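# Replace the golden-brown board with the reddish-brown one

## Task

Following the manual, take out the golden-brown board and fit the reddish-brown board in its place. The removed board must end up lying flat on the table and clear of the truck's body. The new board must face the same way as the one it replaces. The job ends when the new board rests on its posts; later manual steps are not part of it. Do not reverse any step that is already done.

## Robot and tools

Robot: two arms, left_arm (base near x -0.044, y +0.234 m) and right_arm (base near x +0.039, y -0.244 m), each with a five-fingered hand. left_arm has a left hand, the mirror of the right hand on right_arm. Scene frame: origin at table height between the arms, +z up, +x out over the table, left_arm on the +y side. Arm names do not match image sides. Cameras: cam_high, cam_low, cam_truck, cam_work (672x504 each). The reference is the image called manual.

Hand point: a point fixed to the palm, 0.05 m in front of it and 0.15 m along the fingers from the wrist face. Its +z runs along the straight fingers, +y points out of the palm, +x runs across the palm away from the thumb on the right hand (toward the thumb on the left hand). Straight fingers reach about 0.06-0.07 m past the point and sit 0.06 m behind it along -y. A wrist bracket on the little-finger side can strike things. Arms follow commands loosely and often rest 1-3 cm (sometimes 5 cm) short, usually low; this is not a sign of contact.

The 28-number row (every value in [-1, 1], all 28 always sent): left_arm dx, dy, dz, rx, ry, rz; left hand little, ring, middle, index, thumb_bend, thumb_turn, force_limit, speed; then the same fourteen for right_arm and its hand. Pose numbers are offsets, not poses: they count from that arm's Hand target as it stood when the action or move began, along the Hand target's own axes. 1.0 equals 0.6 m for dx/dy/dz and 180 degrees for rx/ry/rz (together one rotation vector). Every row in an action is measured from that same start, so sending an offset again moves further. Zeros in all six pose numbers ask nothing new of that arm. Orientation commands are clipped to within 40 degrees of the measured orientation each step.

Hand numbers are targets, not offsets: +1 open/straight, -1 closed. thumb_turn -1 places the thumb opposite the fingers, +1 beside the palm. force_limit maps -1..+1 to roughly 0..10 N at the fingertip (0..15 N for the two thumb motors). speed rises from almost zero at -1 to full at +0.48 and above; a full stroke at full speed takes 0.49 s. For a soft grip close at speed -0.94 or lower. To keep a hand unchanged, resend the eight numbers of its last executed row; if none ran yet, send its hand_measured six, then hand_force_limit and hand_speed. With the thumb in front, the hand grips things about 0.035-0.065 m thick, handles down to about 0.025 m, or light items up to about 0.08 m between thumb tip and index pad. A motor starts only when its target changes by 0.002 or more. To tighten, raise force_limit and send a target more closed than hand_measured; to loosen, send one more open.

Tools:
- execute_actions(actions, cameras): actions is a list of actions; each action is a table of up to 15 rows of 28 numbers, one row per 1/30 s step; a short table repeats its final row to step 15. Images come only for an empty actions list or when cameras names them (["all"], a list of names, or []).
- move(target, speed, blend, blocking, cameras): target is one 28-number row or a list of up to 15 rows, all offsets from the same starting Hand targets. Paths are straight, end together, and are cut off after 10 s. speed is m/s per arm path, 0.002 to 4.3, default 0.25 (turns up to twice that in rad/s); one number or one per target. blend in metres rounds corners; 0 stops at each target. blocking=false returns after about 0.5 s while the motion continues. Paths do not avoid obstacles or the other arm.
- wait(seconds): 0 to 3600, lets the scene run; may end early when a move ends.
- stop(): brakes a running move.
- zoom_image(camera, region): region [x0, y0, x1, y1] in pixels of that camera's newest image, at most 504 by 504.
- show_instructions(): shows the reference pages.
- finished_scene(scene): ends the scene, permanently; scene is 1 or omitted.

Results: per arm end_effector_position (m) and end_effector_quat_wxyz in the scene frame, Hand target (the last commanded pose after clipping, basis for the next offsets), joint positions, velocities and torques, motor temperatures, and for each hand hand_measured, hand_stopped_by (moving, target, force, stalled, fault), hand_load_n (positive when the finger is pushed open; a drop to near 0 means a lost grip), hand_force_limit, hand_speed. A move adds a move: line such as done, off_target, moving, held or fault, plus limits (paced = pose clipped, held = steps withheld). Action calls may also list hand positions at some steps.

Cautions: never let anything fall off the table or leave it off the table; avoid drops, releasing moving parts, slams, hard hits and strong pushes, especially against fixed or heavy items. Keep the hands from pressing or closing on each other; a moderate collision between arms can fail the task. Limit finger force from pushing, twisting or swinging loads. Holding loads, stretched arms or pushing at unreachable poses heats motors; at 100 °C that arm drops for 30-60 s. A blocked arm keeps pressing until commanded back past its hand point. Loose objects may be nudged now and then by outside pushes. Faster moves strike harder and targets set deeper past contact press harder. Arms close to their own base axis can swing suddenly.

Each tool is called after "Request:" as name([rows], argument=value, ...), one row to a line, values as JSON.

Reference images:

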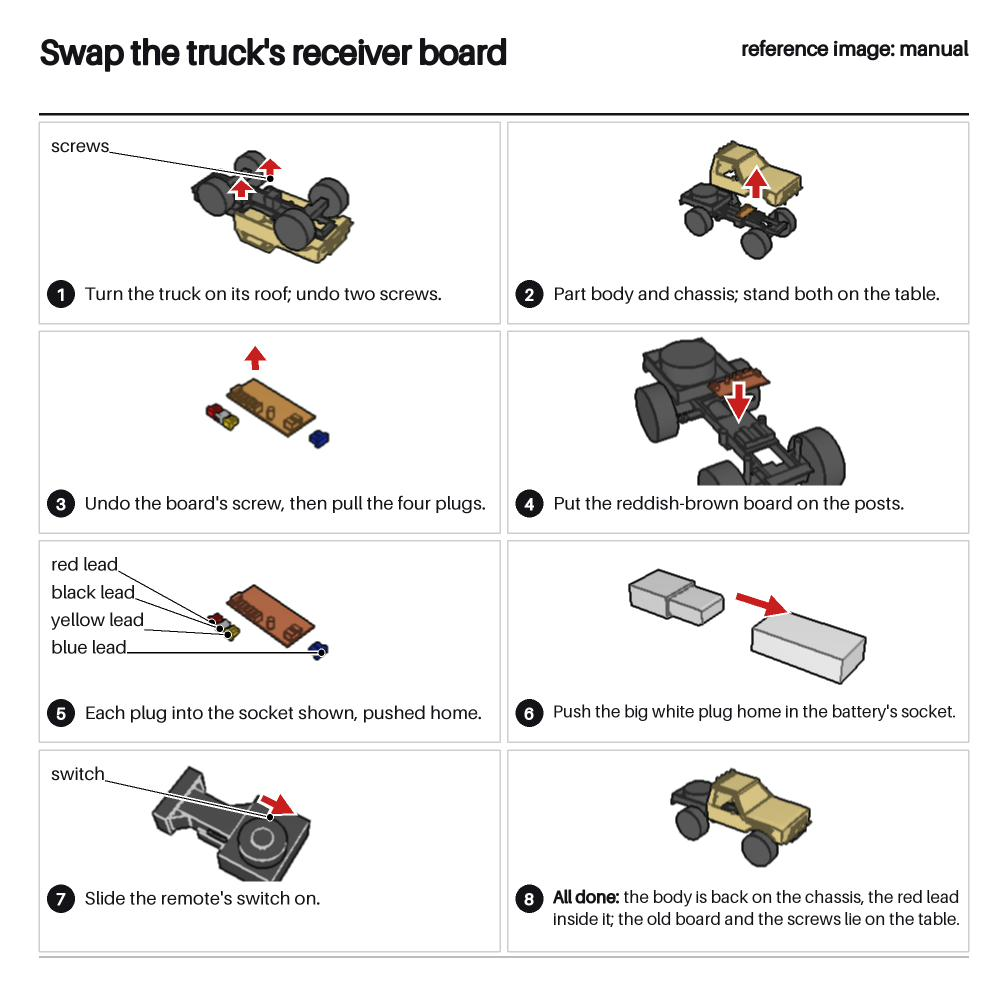

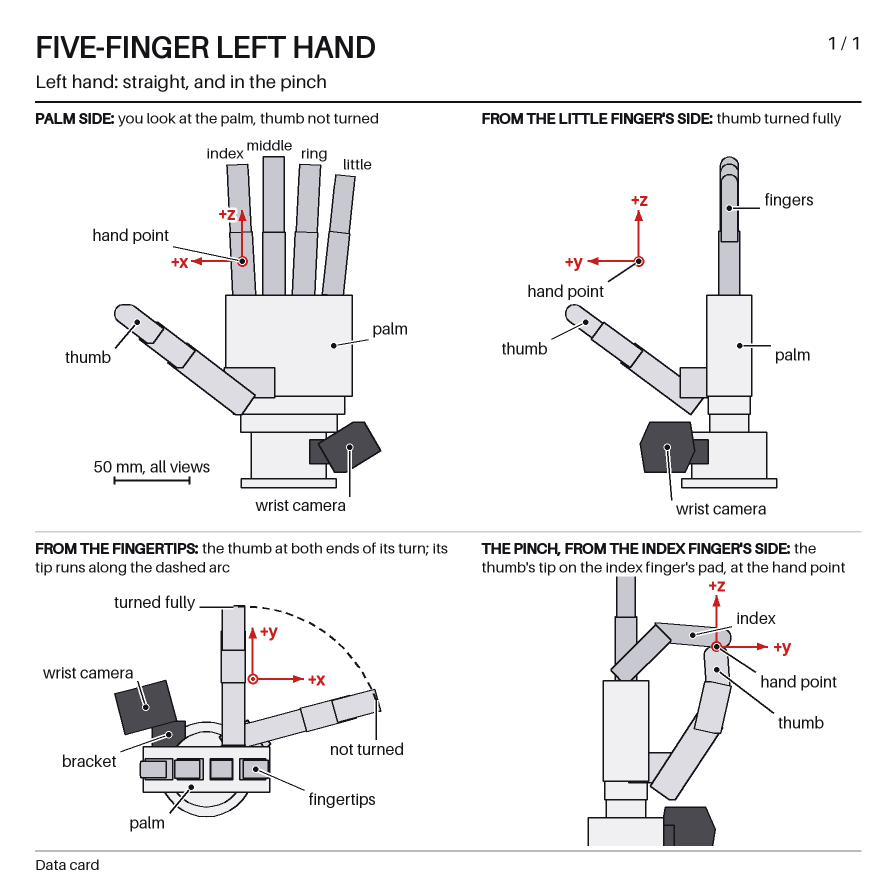

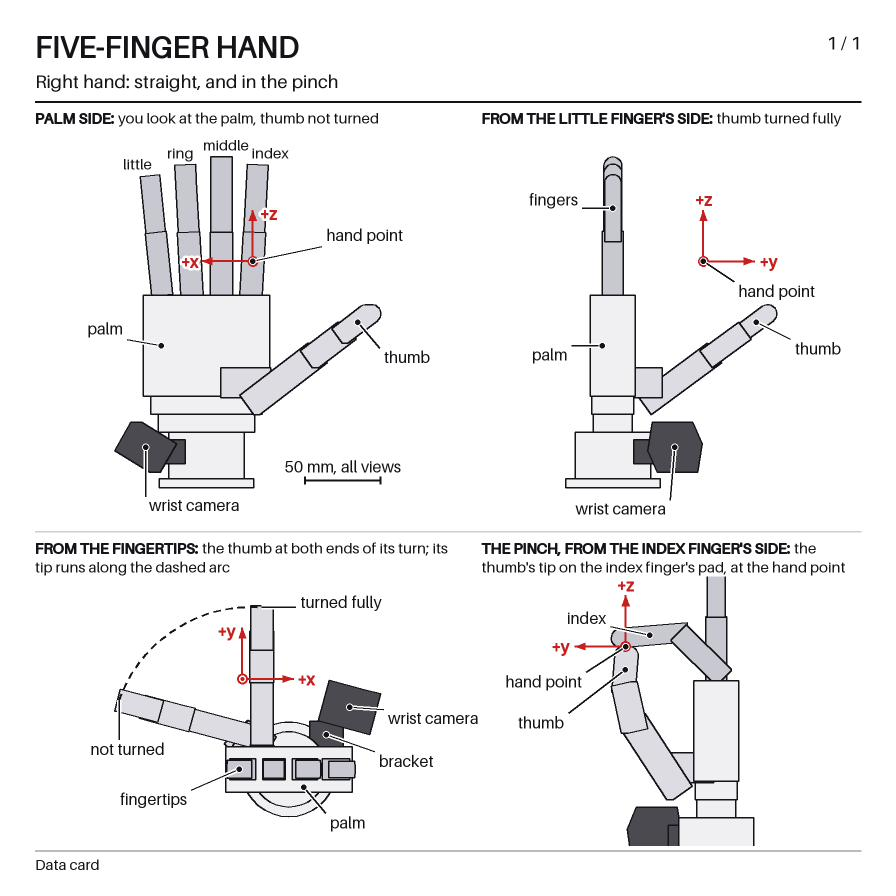

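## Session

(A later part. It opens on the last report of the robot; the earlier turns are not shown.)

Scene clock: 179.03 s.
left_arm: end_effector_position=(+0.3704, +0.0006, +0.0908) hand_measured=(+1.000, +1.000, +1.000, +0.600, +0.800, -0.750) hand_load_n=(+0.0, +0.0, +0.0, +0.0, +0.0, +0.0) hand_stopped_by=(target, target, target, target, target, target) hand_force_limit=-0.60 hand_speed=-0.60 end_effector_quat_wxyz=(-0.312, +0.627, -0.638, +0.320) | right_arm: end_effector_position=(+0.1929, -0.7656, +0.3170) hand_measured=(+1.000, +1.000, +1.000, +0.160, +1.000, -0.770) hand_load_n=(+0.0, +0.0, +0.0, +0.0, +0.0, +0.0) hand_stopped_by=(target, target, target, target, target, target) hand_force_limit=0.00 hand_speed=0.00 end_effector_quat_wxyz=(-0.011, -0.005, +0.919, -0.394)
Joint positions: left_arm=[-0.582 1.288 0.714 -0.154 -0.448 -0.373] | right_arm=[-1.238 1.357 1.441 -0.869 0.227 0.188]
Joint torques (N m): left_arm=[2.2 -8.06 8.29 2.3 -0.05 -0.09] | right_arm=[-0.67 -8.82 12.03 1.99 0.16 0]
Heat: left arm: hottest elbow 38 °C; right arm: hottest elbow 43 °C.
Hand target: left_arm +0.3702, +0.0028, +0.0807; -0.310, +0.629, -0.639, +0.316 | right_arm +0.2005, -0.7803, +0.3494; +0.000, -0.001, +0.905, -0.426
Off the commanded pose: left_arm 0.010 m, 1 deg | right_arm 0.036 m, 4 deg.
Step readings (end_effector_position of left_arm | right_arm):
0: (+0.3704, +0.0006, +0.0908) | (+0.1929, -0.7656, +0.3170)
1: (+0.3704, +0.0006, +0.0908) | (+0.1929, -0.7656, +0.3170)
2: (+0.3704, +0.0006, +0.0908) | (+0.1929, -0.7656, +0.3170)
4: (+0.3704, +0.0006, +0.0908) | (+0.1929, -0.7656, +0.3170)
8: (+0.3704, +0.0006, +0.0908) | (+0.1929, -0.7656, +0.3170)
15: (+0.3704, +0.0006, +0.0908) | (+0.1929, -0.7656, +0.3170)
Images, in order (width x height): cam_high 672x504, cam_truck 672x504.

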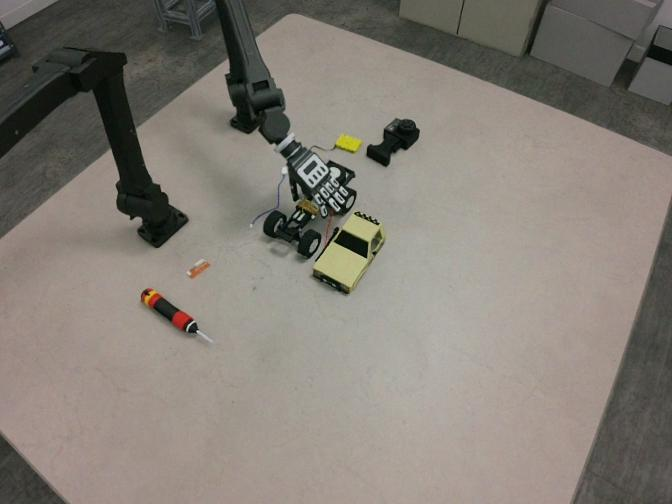

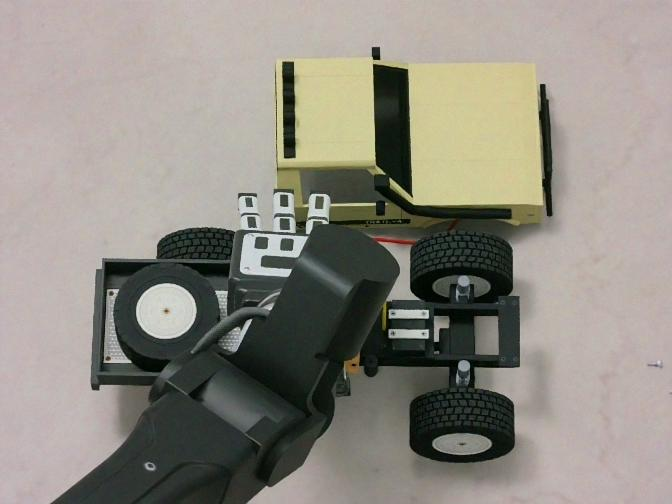

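Request:
move([
  [-0.016,-0.0923,-0.0693,0,0,0,1,1,1,0.6,0.8,-0.75,-0.6,-0.6,0,0,0,0,0,0,1,1,1,0.16,1,-0.77,0,0],
  [-0.0163,-0.0167,-0.0052,0,0,0,1,1,1,0.6,0.68,-0.75,-0.6,-0.6,0,0,0,0,0,0,1,1,1,0.16,1,-0.77,0,0],
], speed=0.07, cameras=["cam_truck","cam_high"])

Request:
zoom_image(camera="cam_high", region=[260, 150, 360, 240])

Request:
zoom_image(camera="cam_truck", region=[280, 320, 400, 440])

Scene clock: 183.67 s.
left_arm: end_effector_position=(+0.3727, +0.0095, +0.0978) hand_measured=(+1.000, +1.000, +1.000, +0.600, +0.680, -0.750) hand_load_n=(+0.0, +0.0, +0.0, +0.0, +0.0, +0.0) hand_stopped_by=(target, target, target, target, target, target) hand_force_limit=-0.60 hand_speed=-0.60 end_effector_quat_wxyz=(-0.310, +0.629, -0.637, +0.319) | right_arm: end_effector_position=(+0.1929, -0.7656, +0.3170) hand_measured=(+1.000, +1.000, +1.000, +0.160, +1.000, -0.770) hand_load_n=(+0.0, +0.0, -0.5, +0.0, +0.0, +0.0) hand_stopped_by=(target, target, target, target, target, target) hand_force_limit=0.00 hand_speed=0.00 end_effector_quat_wxyz=(-0.011, -0.005, +0.919, -0.394)
Joint positions: left_arm=[-0.556 1.267 0.719 -0.177 -0.427 -0.36] | right_arm=[-1.238 1.357 1.441 -0.869 0.227 0.188]
Joint torques (N m): left_arm=[2.43 -8.41 8.66 2.28 -0.05 -0.02] | right_arm=[-1.08 -9.17 11.96 1.87 0.18 -0.03]
Heat: left arm: hottest elbow 38 °C; right arm: hottest elbow 43 °C.
Hand target: left_arm +0.3739, +0.0127, +0.0904; -0.310, +0.629, -0.639, +0.316 | right_arm +0.2005, -0.7803, +0.3494; +0.000, -0.001, +0.905, -0.426
Off the commanded pose: left_arm 0.008 m, 0 deg | right_arm 0.036 m, 4 deg.
move: done
Images, in order (width x height): cam_high 672x504, cam_truck 672x504.

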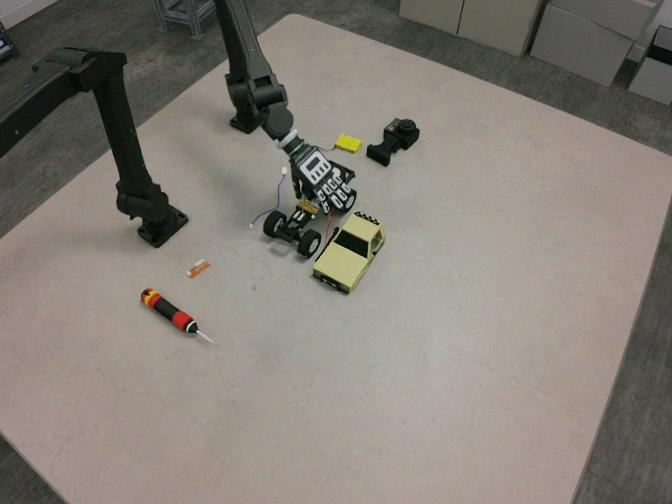

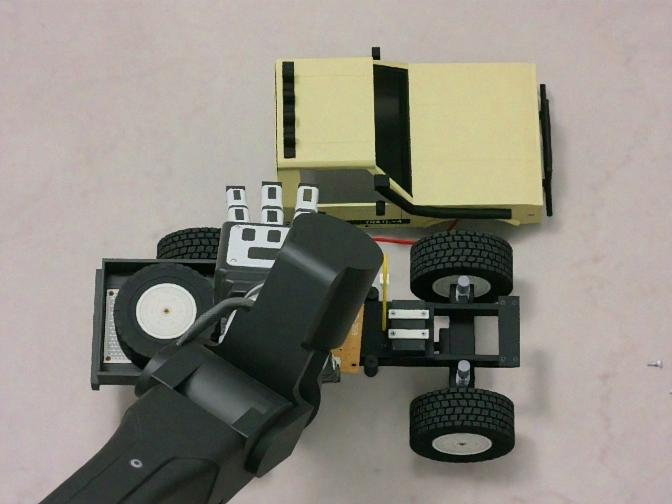

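Scaled by 5.040 from the camera's image (finer frame: 960x720).

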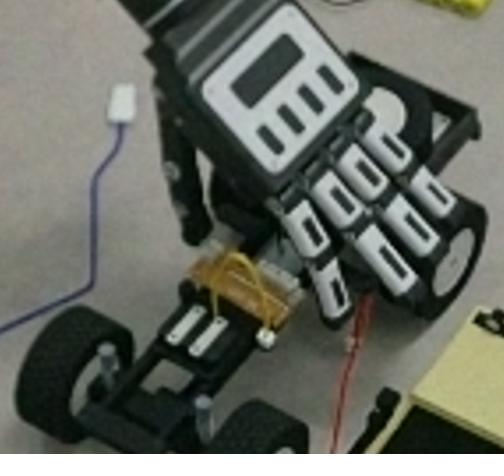

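Scaled by 4.200 from the camera's image (finer frame: 960x720).

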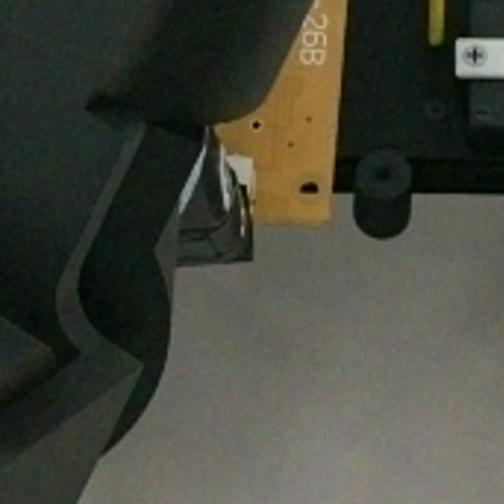

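Request:
execute_actions([
  [[0,0,0,0,0,0,1,1,1,0.12,0.68,-0.75,-0.6,-0.94,0,0,0,0,0,0,1,1,1,0.16,1,-0.77,0,0]],
], cameras=["cam_truck","cam_high"])

Request:
zoom_image(camera="cam_high", region=[260, 150, 360, 240])

Request:
zoom_image(camera="cam_truck", region=[280, 320, 400, 440])

Scene clock: 188.10 s.
left_arm: end_effector_position=(+0.3738, +0.0092, +0.0987) hand_measured=(+1.000, +1.000, +1.000, +0.120, +0.680, -0.750) hand_load_n=(+0.0, +0.0, +0.0, +0.5, +0.0, +0.0) hand_stopped_by=(target, target, target, target, target, target) hand_force_limit=-0.60 hand_speed=-0.94 end_effector_quat_wxyz=(-0.311, +0.629, -0.636, +0.321) | right_arm: end_effector_position=(+0.1929, -0.7656, +0.3170) hand_measured=(+1.000, +1.000, +1.000, +0.160, +1.000, -0.770) hand_load_n=(+0.0, -0.5, +0.0, +0.0, +0.0, +0.0) hand_stopped_by=(target, target, target, target, target, target) hand_force_limit=0.00 hand_speed=0.00 end_effector_quat_wxyz=(-0.011, -0.005, +0.919, -0.394)
Joint positions: left_arm=[-0.555 1.267 0.719 -0.172 -0.427 -0.36] | right_arm=[-1.238 1.357 1.441 -0.869 0.227 0.188]
Joint torques (N m): left_arm=[2.26 -8.23 8.69 2.07 -0.05 -0.02] | right_arm=[-0.67 -8.7 11.92 1.88 0.2 -0.01]
Heat: left arm: hottest elbow 38 °C; right arm: hottest elbow 43 °C.
Hand target: left_arm +0.3739, +0.0127, +0.0904; -0.310, +0.629, -0.639, +0.316 | right_arm +0.2005, -0.7803, +0.3494; +0.000, -0.001, +0.905, -0.426
Off the commanded pose: left_arm 0.009 m, 1 deg | right_arm 0.036 m, 4 deg.
Step readings (end_effector_position of left_arm | right_arm):
0: (+0.3727, +0.0095, +0.0978) | (+0.1929, -0.7656, +0.3170)
1: (+0.3727, +0.0095, +0.0978) | (+0.1929, -0.7656, +0.3170)
2: (+0.3727, +0.0095, +0.0978) | (+0.1929, -0.7656, +0.3170)
4: (+0.3727, +0.0095, +0.0978) | (+0.1929, -0.7656, +0.3170)
8: (+0.3727, +0.0095, +0.0978) | (+0.1929, -0.7656, +0.3170)
15: (+0.3727, +0.0095, +0.0978) | (+0.1929, -0.7656, +0.3170)
Images, in order (width x height): cam_high 672x504, cam_truck 672x504.

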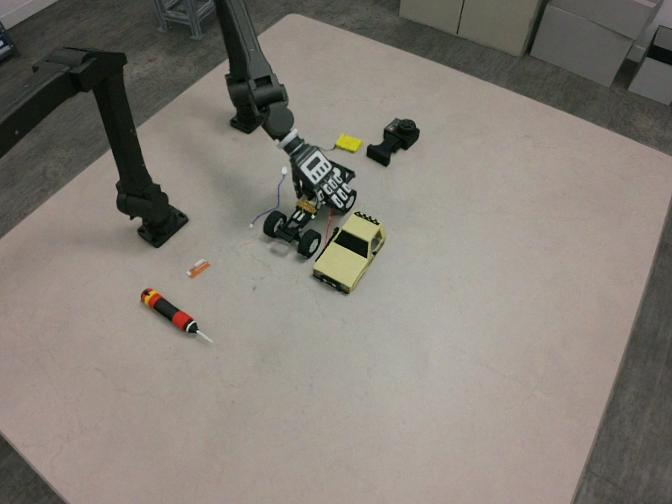

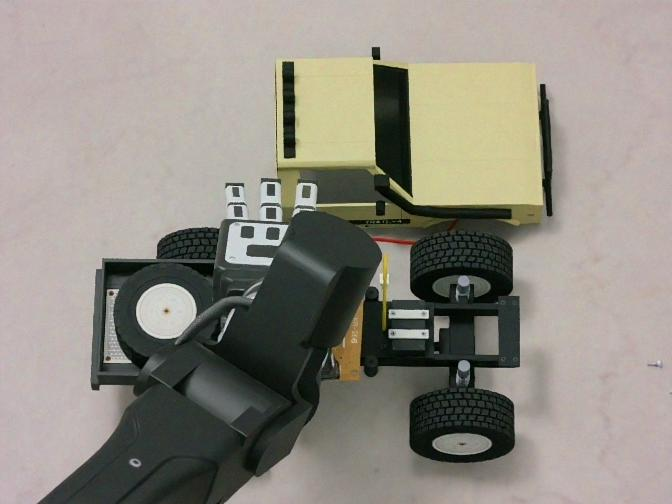

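Scaled by 5.040 from the camera's image (finer frame: 960x720).

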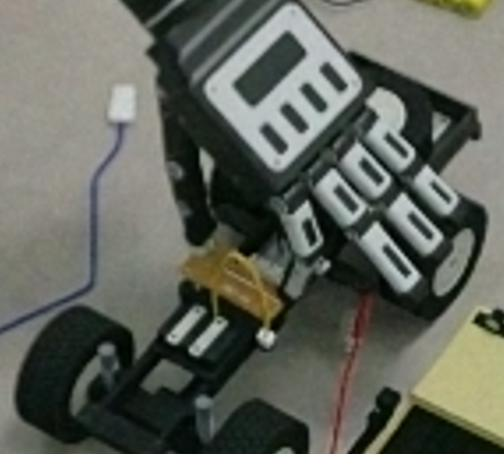

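Scaled by 4.200 from the camera's image (finer frame: 960x720).

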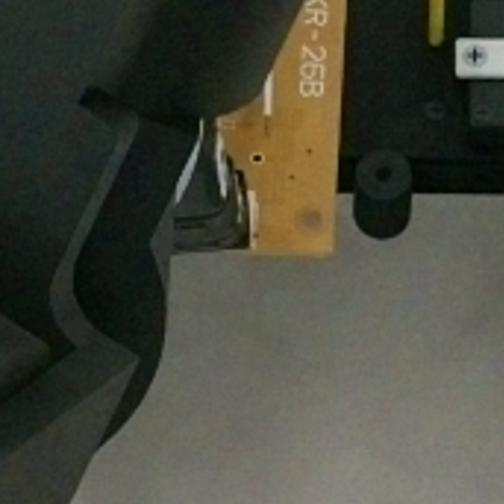

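Request:
move([
  [0.0157,-0.071,-0.0706,0,0,0,1,1,1,0.12,0.68,-0.75,-0.6,-0.6,0,0,0,0,0,0,1,1,1,0.16,1,-0.77,0,0],
  [0.0157,-0.072,-0.0716,0,0,0,1,1,1,0.6,0.68,-0.75,-0.6,-0.6,0,0,0,0,0,0,1,1,1,0.16,1,-0.77,0,0],
  [0.0126,0.0091,-0.0031,0,0,0,1,1,1,0.6,0.681,-0.75,-0.6,-0.6,0,0,0,0,0,0,1,1,1,0.16,1,-0.77,0,0],
], speed=0.08, cameras=["cam_truck","cam_high"])

Request:
zoom_image(camera="cam_high", region=[260, 150, 360, 240])

Request:
zoom_image(camera="cam_truck", region=[280, 320, 400, 440])

Scene clock: 193.47 s.
left_arm: end_effector_position=(+0.3689, +0.0053, +0.0938) hand_measured=(+1.000, +1.000, +1.000, +0.600, +0.682, -0.750) hand_load_n=(+0.0, +0.0, +0.0, +0.0, +0.0, +0.0) hand_stopped_by=(target, target, target, target, target, target) hand_force_limit=-0.60 hand_speed=-0.60 end_effector_quat_wxyz=(-0.312, +0.628, -0.639, +0.316) | right_arm: end_effector_position=(+0.1929, -0.7656, +0.3170) hand_measured=(+1.000, +1.000, +1.000, +0.160, +1.000, -0.770) hand_load_n=(+0.0, +0.0, -0.5, +0.0, +0.0, +0.0) hand_stopped_by=(target, target, target, target, target, target) hand_force_limit=0.00 hand_speed=0.00 end_effector_quat_wxyz=(-0.011, -0.005, +0.919, -0.394)
Joint positions: left_arm=[-0.574 1.274 0.715 -0.176 -0.443 -0.368] | right_arm=[-1.238 1.357 1.441 -0.869 0.227 0.188]
Joint torques (N m): left_arm=[1.67 -8.41 8.61 2.24 -0.15 -0.11] | right_arm=[0.15 -9.11 11.97 1.87 0.15 -0.01]
Heat: left arm: hottest elbow 39 °C; right arm: hottest elbow 43 °C.
Hand target: left_arm +0.3690, +0.0053, +0.0873; -0.310, +0.629, -0.639, +0.316 | right_arm +0.2005, -0.7803, +0.3494; +0.000, -0.001, +0.905, -0.426
Off the commanded pose: left_arm 0.007 m, 0 deg | right_arm 0.036 m, 4 deg.
move: done; target 2's new numbers were sent with left_arm's hand 0.024 m and 2 deg from that target
Images, in order (width x height): cam_high 672x504, cam_truck 672x504.

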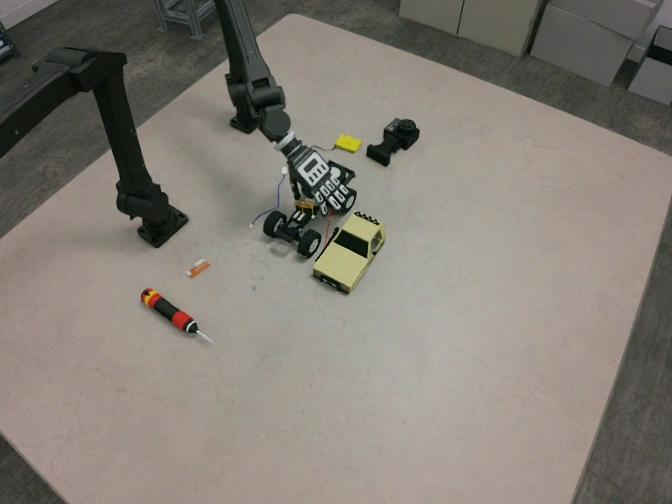

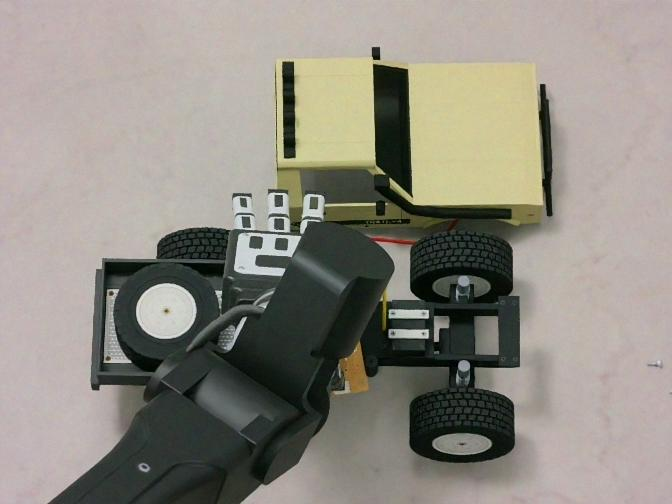

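Scaled by 5.040 from the camera's image (finer frame: 960x720).

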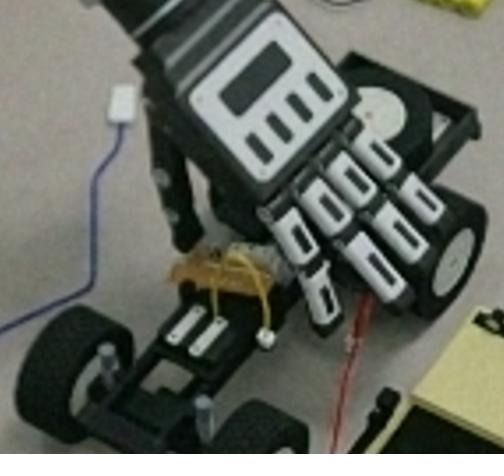

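Scaled by 4.200 from the camera's image (finer frame: 960x720).

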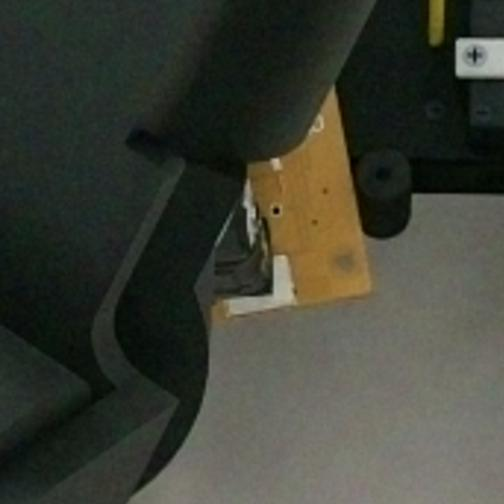

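Request:
execute_actions([
  [[0,0,0,0,0,0,1,1,1,0.6,0.2,-0.75,-0.6,-0.7,0,0,0,0,0,0,1,1,1,0.16,1,-0.77,0,0]],
], cameras=["cam_truck","cam_high"])

Request:
zoom_image(camera="cam_truck", region=[280, 320, 400, 440])

Request:
zoom_image(camera="cam_high", region=[260, 150, 360, 240])

Scene clock: 195.60 s.
left_arm: end_effector_position=(+0.3689, +0.0053, +0.0938) hand_measured=(+1.000, +1.000, +1.000, +0.600, +0.200, -0.750) hand_load_n=(+0.0, +0.0, +0.0, +0.0, +0.0, +0.0) hand_stopped_by=(target, target, target, target, target, target) hand_force_limit=-0.60 hand_speed=-0.70 end_effector_quat_wxyz=(-0.312, +0.628, -0.639, +0.316) | right_arm: end_effector_position=(+0.1929, -0.7656, +0.3170) hand_measured=(+1.000, +1.000, +1.000, +0.160, +1.000, -0.770) hand_load_n=(+0.0, -0.5, +0.0, +0.0, +0.0, +0.0) hand_stopped_by=(target, target, target, target, target, target) hand_force_limit=0.00 hand_speed=0.00 end_effector_quat_wxyz=(-0.011, -0.005, +0.919, -0.394)
Joint positions: left_arm=[-0.574 1.274 0.715 -0.176 -0.443 -0.368] | right_arm=[-1.238 1.357 1.441 -0.869 0.227 0.188]
Joint torques (N m): left_arm=[1.67 -8.41 8.64 2.22 -0.13 -0.11] | right_arm=[-0.79 -9.05 12.14 1.83 0.2 0]
Heat: left arm: hottest elbow 38 °C; right arm: hottest elbow 43 °C.
Hand target: left_arm +0.3690, +0.0053, +0.0873; -0.310, +0.629, -0.639, +0.316 | right_arm +0.2005, -0.7803, +0.3494; +0.000, -0.001, +0.905, -0.426
Off the commanded pose: left_arm 0.007 m, 0 deg | right_arm 0.036 m, 4 deg.
Step readings (end_effector_position of left_arm | right_arm):
0: (+0.3689, +0.0053, +0.0938) | (+0.1929, -0.7656, +0.3170)
1: (+0.3689, +0.0053, +0.0938) | (+0.1929, -0.7656, +0.3170)
2: (+0.3689, +0.0053, +0.0938) | (+0.1929, -0.7656, +0.3170)
4: (+0.3689, +0.0053, +0.0938) | (+0.1929, -0.7656, +0.3170)
8: (+0.3689, +0.0053, +0.0938) | (+0.1929, -0.7656, +0.3170)
15: (+0.3689, +0.0053, +0.0938) | (+0.1929, -0.7656, +0.3170)
Images, in order (width x height): cam_high 672x504, cam_truck 672x504.

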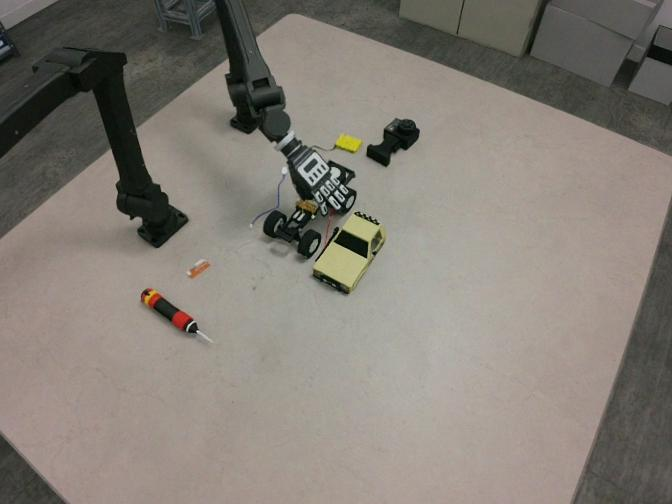

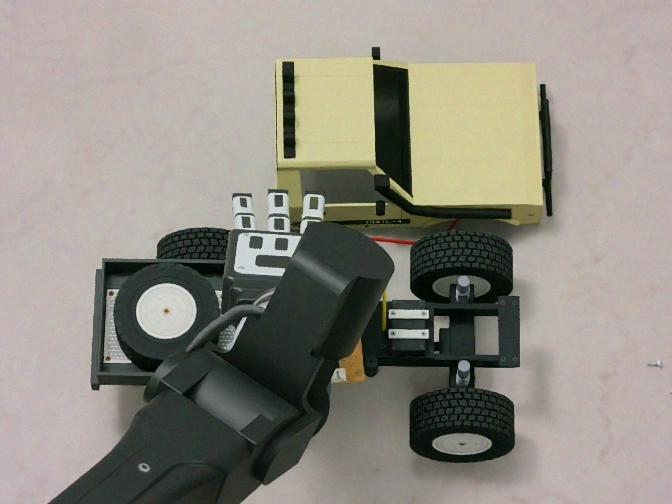

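Scaled by 4.200 from the camera's image (finer frame: 960x720).

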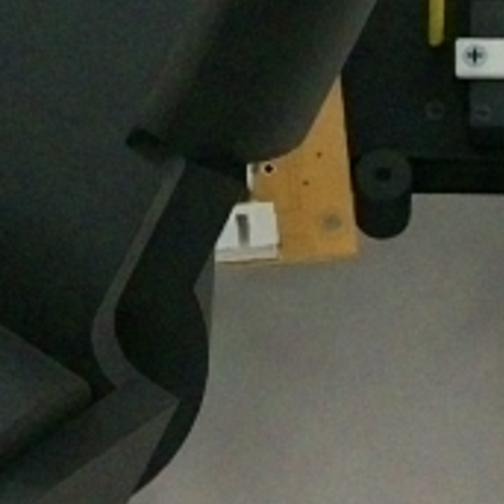

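Scaled by 5.040 from the camera's image (finer frame: 960x720).

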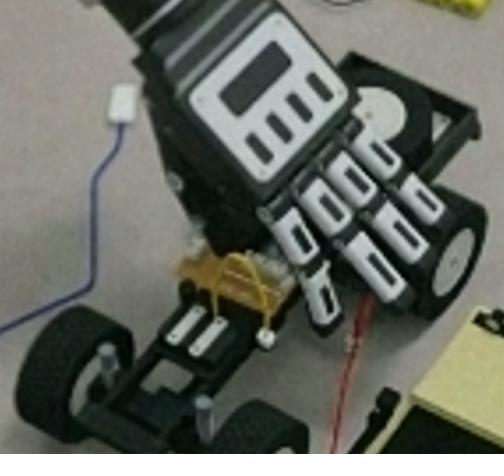

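Request:
move([
  [0.0008,-0.0758,-0.0728,0,0,0,1,1,1,0.6,0.2,-0.75,-0.6,-0.6,0,0,0,0,0,0,1,1,1,0.16,1,-0.77,0,0],
  [0.0008,-0.0768,-0.0738,0,0,0,1,1,1,0.6,0.76,-0.75,-0.6,-0.4,0,0,0,0,0,0,1,1,1,0.16,1,-0.77,0,0],
  [-0.0011,0.0037,-0.0035,0,0,0,1,1,1,0.6,0.76,-0.75,-0.6,-0.4,0,0,0,0,0,0,1,1,1,0.16,1,-0.77,0,0],
], speed=0.08, cameras=["cam_truck","cam_high"])

Request:
zoom_image(camera="cam_truck", region=[280, 320, 400, 440])

Request:
zoom_image(camera="cam_high", region=[260, 150, 360, 240])

Scene clock: 200.83 s.
left_arm: end_effector_position=(+0.3662, +0.0063, +0.0935) hand_measured=(+1.000, +1.000, +1.000, +0.600, +0.760, -0.750) hand_load_n=(+0.0, +0.0, +0.0, +0.0, +0.0, +0.0) hand_stopped_by=(target, target, target, target, target, target) hand_force_limit=-0.60 hand_speed=-0.40 end_effector_quat_wxyz=(-0.312, +0.628, -0.639, +0.316) | right_arm: end_effector_position=(+0.1929, -0.7656, +0.3170) hand_measured=(+1.000, +1.000, +1.000, +0.160, +1.000, -0.770) hand_load_n=(+0.0, +0.0, +0.0, +0.0, +0.0, +0.0) hand_stopped_by=(target, target, target, target, target, target) hand_force_limit=0.00 hand_speed=0.00 end_effector_quat_wxyz=(-0.011, -0.005, +0.919, -0.394)
Joint positions: left_arm=[-0.576 1.267 0.708 -0.176 -0.445 -0.37] | right_arm=[-1.238 1.357 1.441 -0.869 0.227 0.188]
Joint torques (N m): left_arm=[1.85 -8.29 8.66 2.22 -0.13 -0.11] | right_arm=[-0.38 -9.35 12.22 1.89 0.16 0]
Heat: left arm: hottest elbow 39 °C; right arm: hottest elbow 43 °C.
Hand target: left_arm +0.3662, +0.0060, +0.0870; -0.311, +0.629, -0.639, +0.316 | right_arm +0.2005, -0.7803, +0.3494; +0.000, -0.001, +0.905, -0.426
Off the commanded pose: left_arm 0.007 m, 0 deg | right_arm 0.036 m, 4 deg.
move: done; target 2's new numbers were sent with left_arm's hand 0.025 m and 2 deg from that target
Images, in order (width x height): cam_high 672x504, cam_truck 672x504.

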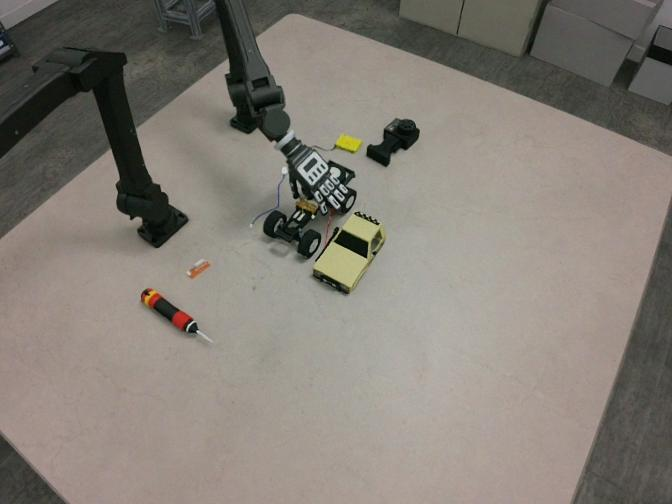

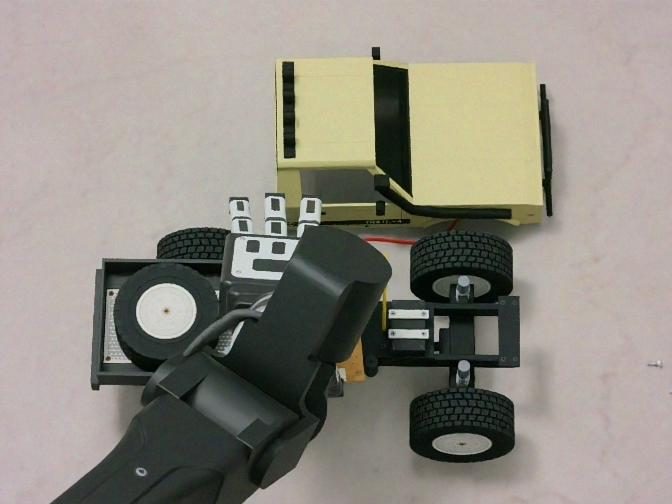

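Scaled by 4.200 from the camera's image (finer frame: 960x720).

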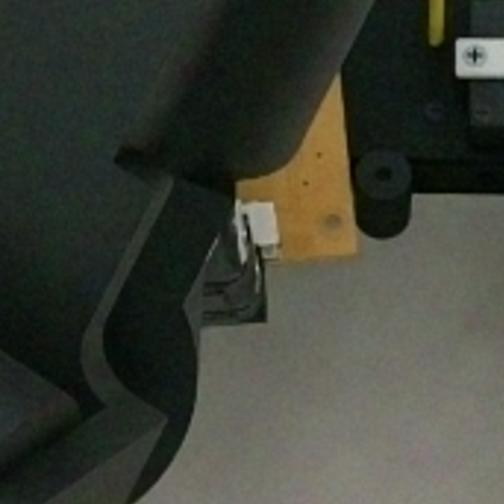

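Scaled by 5.040 from the camera's image (finer frame: 960x720).

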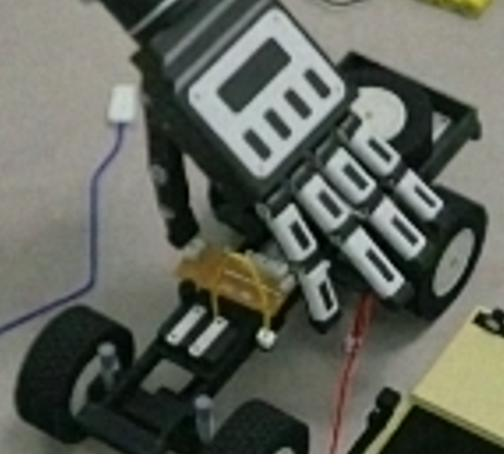

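Request:
execute_actions([
  [[0,0,0,0,0,0,1,1,1,0.6,0.6,-0.75,-0.6,-0.9,0,0,0,0,0,0,1,1,1,0.16,1,-0.77,0,0]],
], cameras=["cam_truck","cam_high"])

Request:
zoom_image(camera="cam_truck", region=[280, 320, 400, 440])

Request:
zoom_image(camera="cam_high", region=[260, 150, 360, 240])

Scene clock: 202.57 s.
left_arm: end_effector_position=(+0.3662, +0.0063, +0.0935) hand_measured=(+1.000, +1.000, +1.000, +0.600, +0.600, -0.750) hand_load_n=(+0.0, +0.0, +0.0, +0.0, +0.0, +0.0) hand_stopped_by=(target, target, target, target, target, target) hand_force_limit=-0.60 hand_speed=-0.90 end_effector_quat_wxyz=(-0.312, +0.628, -0.639, +0.316) | right_arm: end_effector_position=(+0.1929, -0.7656, +0.3170) hand_measured=(+1.000, +1.000, +1.000, +0.160, +1.000, -0.770) hand_load_n=(+0.0, +0.0, +0.0, +0.0, +0.0, +0.0) hand_stopped_by=(target, target, target, target, target, target) hand_force_limit=0.00 hand_speed=0.00 end_effector_quat_wxyz=(-0.011, -0.005, +0.919, -0.394)
Joint positions: left_arm=[-0.576 1.267 0.708 -0.176 -0.445 -0.37] | right_arm=[-1.238 1.357 1.441 -0.869 0.227 0.188]
Joint torques (N m): left_arm=[1.9 -8.23 8.64 2.28 -0.14 -0.13] | right_arm=[-1.26 -9.05 11.96 1.76 0.19 0.03]
Heat: left arm: hottest elbow 39 °C; right arm: hottest elbow 43 °C.
Hand target: left_arm +0.3662, +0.0060, +0.0870; -0.311, +0.629, -0.639, +0.316 | right_arm +0.2005, -0.7803, +0.3494; +0.000, -0.001, +0.905, -0.426
Off the commanded pose: left_arm 0.007 m, 0 deg | right_arm 0.036 m, 4 deg.
Step readings (end_effector_position of left_arm | right_arm):
0: (+0.3662, +0.0063, +0.0935) | (+0.1929, -0.7656, +0.3170)
1: (+0.3662, +0.0063, +0.0935) | (+0.1929, -0.7656, +0.3170)
2: (+0.3662, +0.0063, +0.0935) | (+0.1929, -0.7656, +0.3170)
4: (+0.3662, +0.0063, +0.0935) | (+0.1929, -0.7656, +0.3170)
8: (+0.3662, +0.0063, +0.0935) | (+0.1929, -0.7656, +0.3170)
15: (+0.3662, +0.0063, +0.0935) | (+0.1929, -0.7656, +0.3170)
Images, in order (width x height): cam_high 672x504, cam_truck 672x504.

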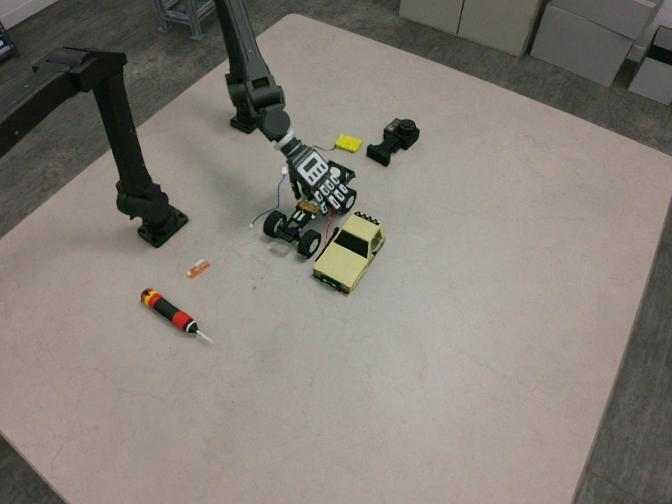

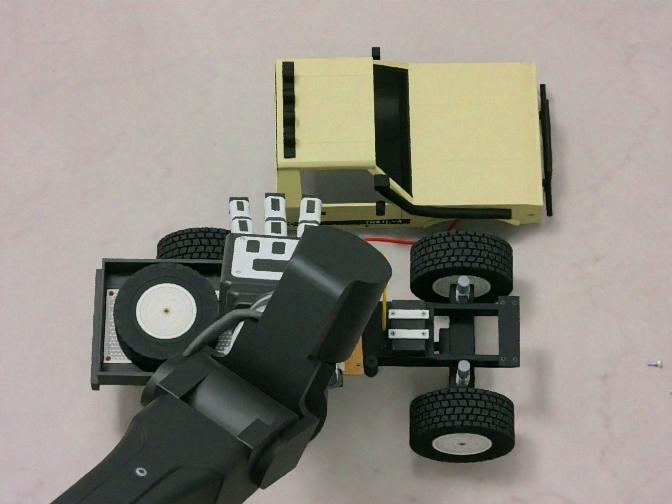

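Scaled by 4.200 from the camera's image (finer frame: 960x720).

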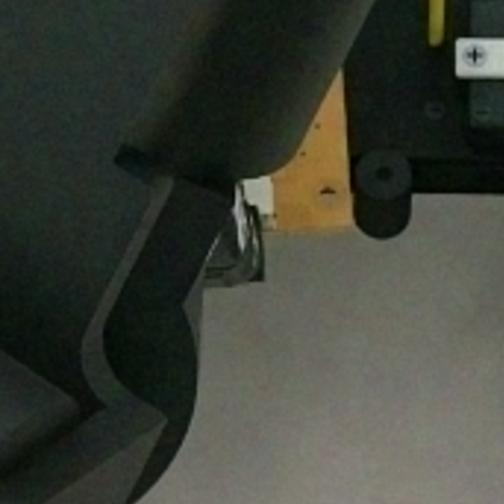

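Scaled by 5.040 from the camera's image (finer frame: 960x720).

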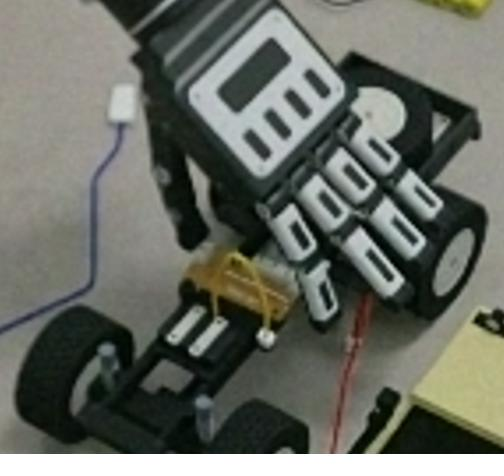

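Request:
execute_actions([
  [[0,0,0,0,0,0,1,1,1,0.14,0.6,-0.75,-0.6,-0.94,0,0,0,0,0,0,1,1,1,0.16,1,-0.77,0,0]],
], cameras=["cam_truck","cam_high"])

Request:
zoom_image(camera="cam_truck", region=[280, 320, 400, 440])

Request:
zoom_image(camera="cam_high", region=[260, 150, 360, 240])

Scene clock: 205.70 s.
left_arm: end_effector_position=(+0.3664, +0.0062, +0.0936) hand_measured=(+1.000, +1.000, +1.000, +0.308, +0.600, -0.750) hand_load_n=(-0.5, +0.0, -0.5, +2.0, +2.0, -0.5) hand_stopped_by=(target, target, target, force, target, target) hand_force_limit=-0.60 hand_speed=-0.94 end_effector_quat_wxyz=(-0.312, +0.628, -0.639, +0.317) | right_arm: end_effector_position=(+0.1929, -0.7656, +0.3170) hand_measured=(+1.000, +1.000, +1.000, +0.160, +1.000, -0.770) hand_load_n=(+0.0, +0.0, +0.0, +0.0, +0.0, +0.0) hand_stopped_by=(target, target, target, target, target, target) hand_force_limit=0.00 hand_speed=0.00 end_effector_quat_wxyz=(-0.011, -0.005, +0.919, -0.394)
Joint positions: left_arm=[-0.576 1.267 0.708 -0.175 -0.445 -0.37] | right_arm=[-1.238 1.357 1.441 -0.869 0.227 0.188]
Joint torques (N m): left_arm=[1.67 -8.53 8.61 2.26 -0.14 -0.12] | right_arm=[-0.79 -8.41 11.97 1.8 0.18 0.02]
Heat: left arm: hottest elbow 38 °C; right arm: hottest elbow 44 °C.
Hand target: left_arm +0.3662, +0.0060, +0.0870; -0.311, +0.629, -0.639, +0.316 | right_arm +0.2005, -0.7803, +0.3494; +0.000, -0.001, +0.905, -0.426
Off the commanded pose: left_arm 0.007 m, 0 deg | right_arm 0.036 m, 4 deg.
Step readings (end_effector_position of left_arm | right_arm):
0: (+0.3662, +0.0063, +0.0935) | (+0.1929, -0.7656, +0.3170)
1: (+0.3662, +0.0063, +0.0935) | (+0.1929, -0.7656, +0.3170)
2: (+0.3662, +0.0063, +0.0935) | (+0.1929, -0.7656, +0.3170)
4: (+0.3662, +0.0063, +0.0935) | (+0.1929, -0.7656, +0.3170)
8: (+0.3662, +0.0063, +0.0935) | (+0.1929, -0.7656, +0.3170)
15: (+0.3662, +0.0063, +0.0935) | (+0.1929, -0.7656, +0.3170)
Images, in order (width x height): cam_high 672x504, cam_truck 672x504.

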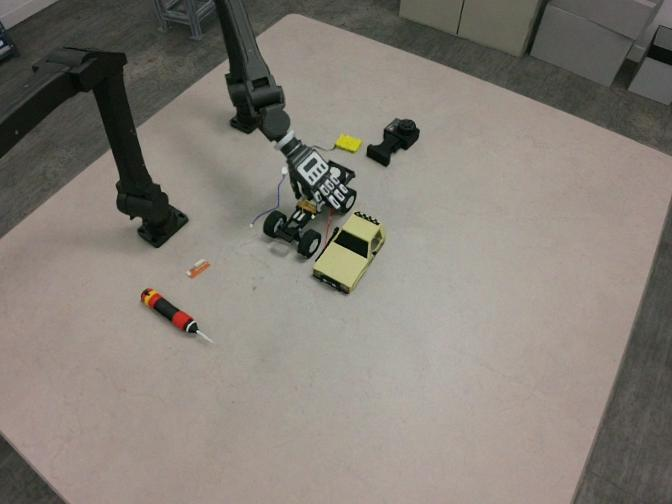

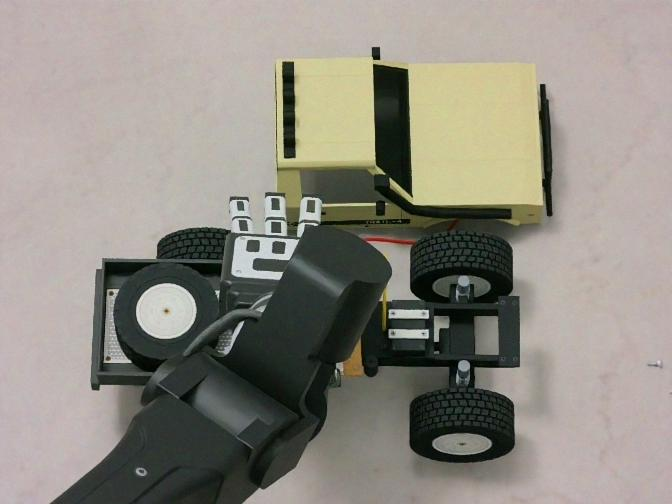

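Scaled by 4.200 from the camera's image (finer frame: 960x720).

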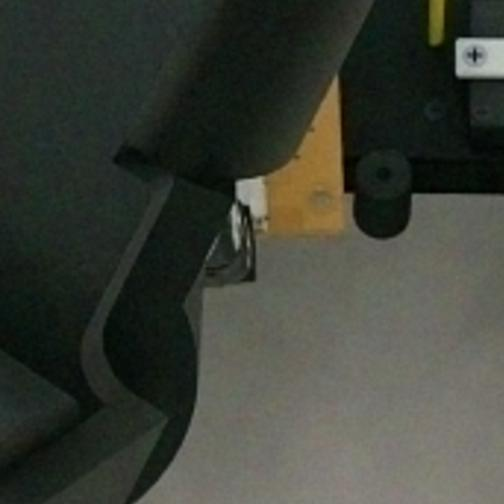

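Scaled by 5.040 from the camera's image (finer frame: 960x720).

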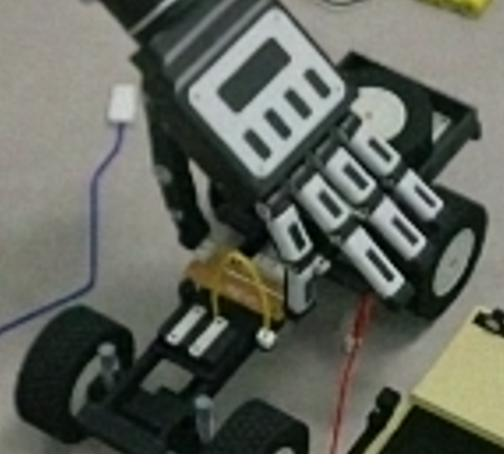

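Request:
move(target=[0.0183,-0.1168,-0.0722,0,0,0,1,1,1,0.14,0.6,-0.75,-0.6,-0.94,0,0,0,0,0,0,1,1,1,0.16,1,-0.77,0,0], speed=0.05, cameras=["cam_truck","cam_high"])

Request:
zoom_image(camera="cam_high", region=[270, 150, 350, 220])

Scene clock: 208.23 s.
left_arm: end_effector_position=(+0.3647, +0.0055, +0.1462) hand_measured=(+1.000, +1.000, +1.000, +0.308, +0.600, -0.750) hand_load_n=(+0.0, +0.0, +0.0, +0.0, +0.0, +0.0) hand_stopped_by=(target, target, target, force, target, target) hand_force_limit=-0.60 hand_speed=-0.94 end_effector_quat_wxyz=(-0.308, +0.630, -0.647, +0.299) | right_arm: end_effector_position=(+0.1929, -0.7656, +0.3170) hand_measured=(+1.000, +1.000, +1.000, +0.160, +1.000, -0.770) hand_load_n=(+0.0, +0.0, +0.0, +0.0, +0.0, +0.0) hand_stopped_by=(target, target, target, target, target, target) hand_force_limit=0.00 hand_speed=0.00 end_effector_quat_wxyz=(-0.011, -0.005, +0.919, -0.394)
Joint positions: left_arm=[-0.581 1.203 0.83 -0.401 -0.449 -0.373] | right_arm=[-1.238 1.357 1.441 -0.869 0.227 0.188]
Joint torques (N m): left_arm=[1.2 -9.41 13.9 0.91 -0.39 -0.17] | right_arm=[-0.21 -9.05 11.97 2 0.18 -0.01]
Heat: left arm: hottest elbow 39 °C; right arm: hottest elbow 44 °C.
Hand target: left_arm +0.3741, -0.0051, +0.1689; -0.311, +0.629, -0.639, +0.316 | right_arm +0.2005, -0.7803, +0.3494; +0.000, -0.001, +0.905, -0.426
Off the commanded pose: left_arm 0.027 m, 2 deg | right_arm 0.036 m, 4 deg.
move: off_target (left_arm)
Images, in order (width x height): cam_high 672x504, cam_truck 672x504.

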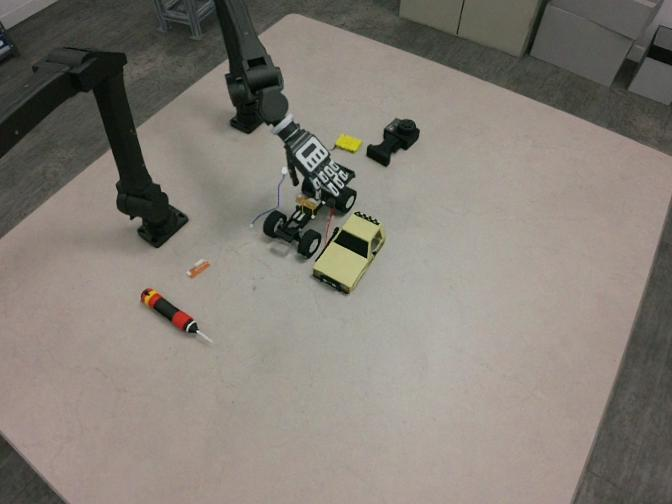

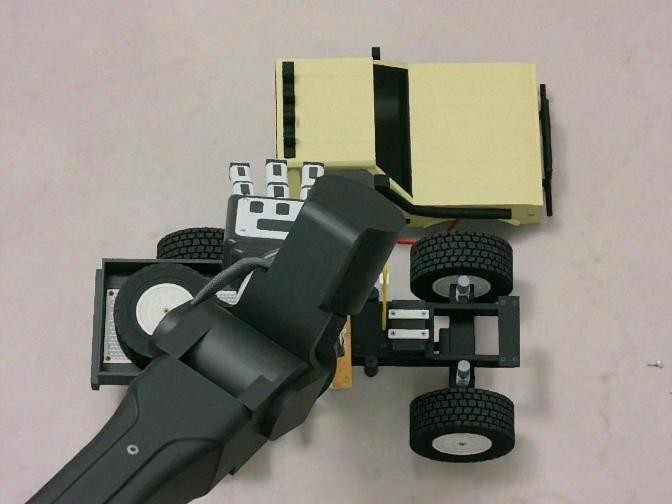

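Scaled by 6.300 from the camera's image (finer frame: 960x720).

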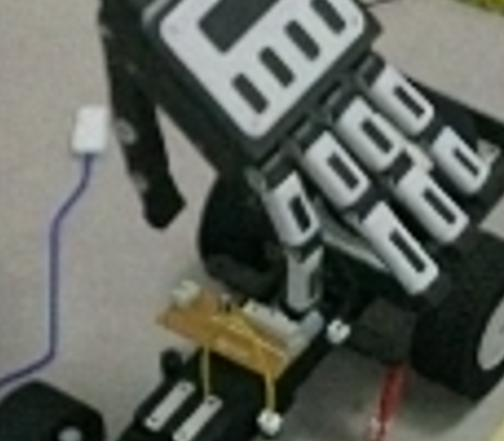

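Request:
zoom_image(camera="cam_truck", region=[280, 280, 420, 420])

Scaled by 3.600 from the camera's image (finer frame: 960x720).

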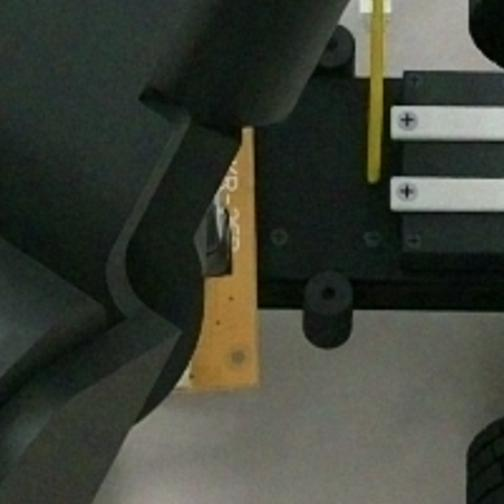

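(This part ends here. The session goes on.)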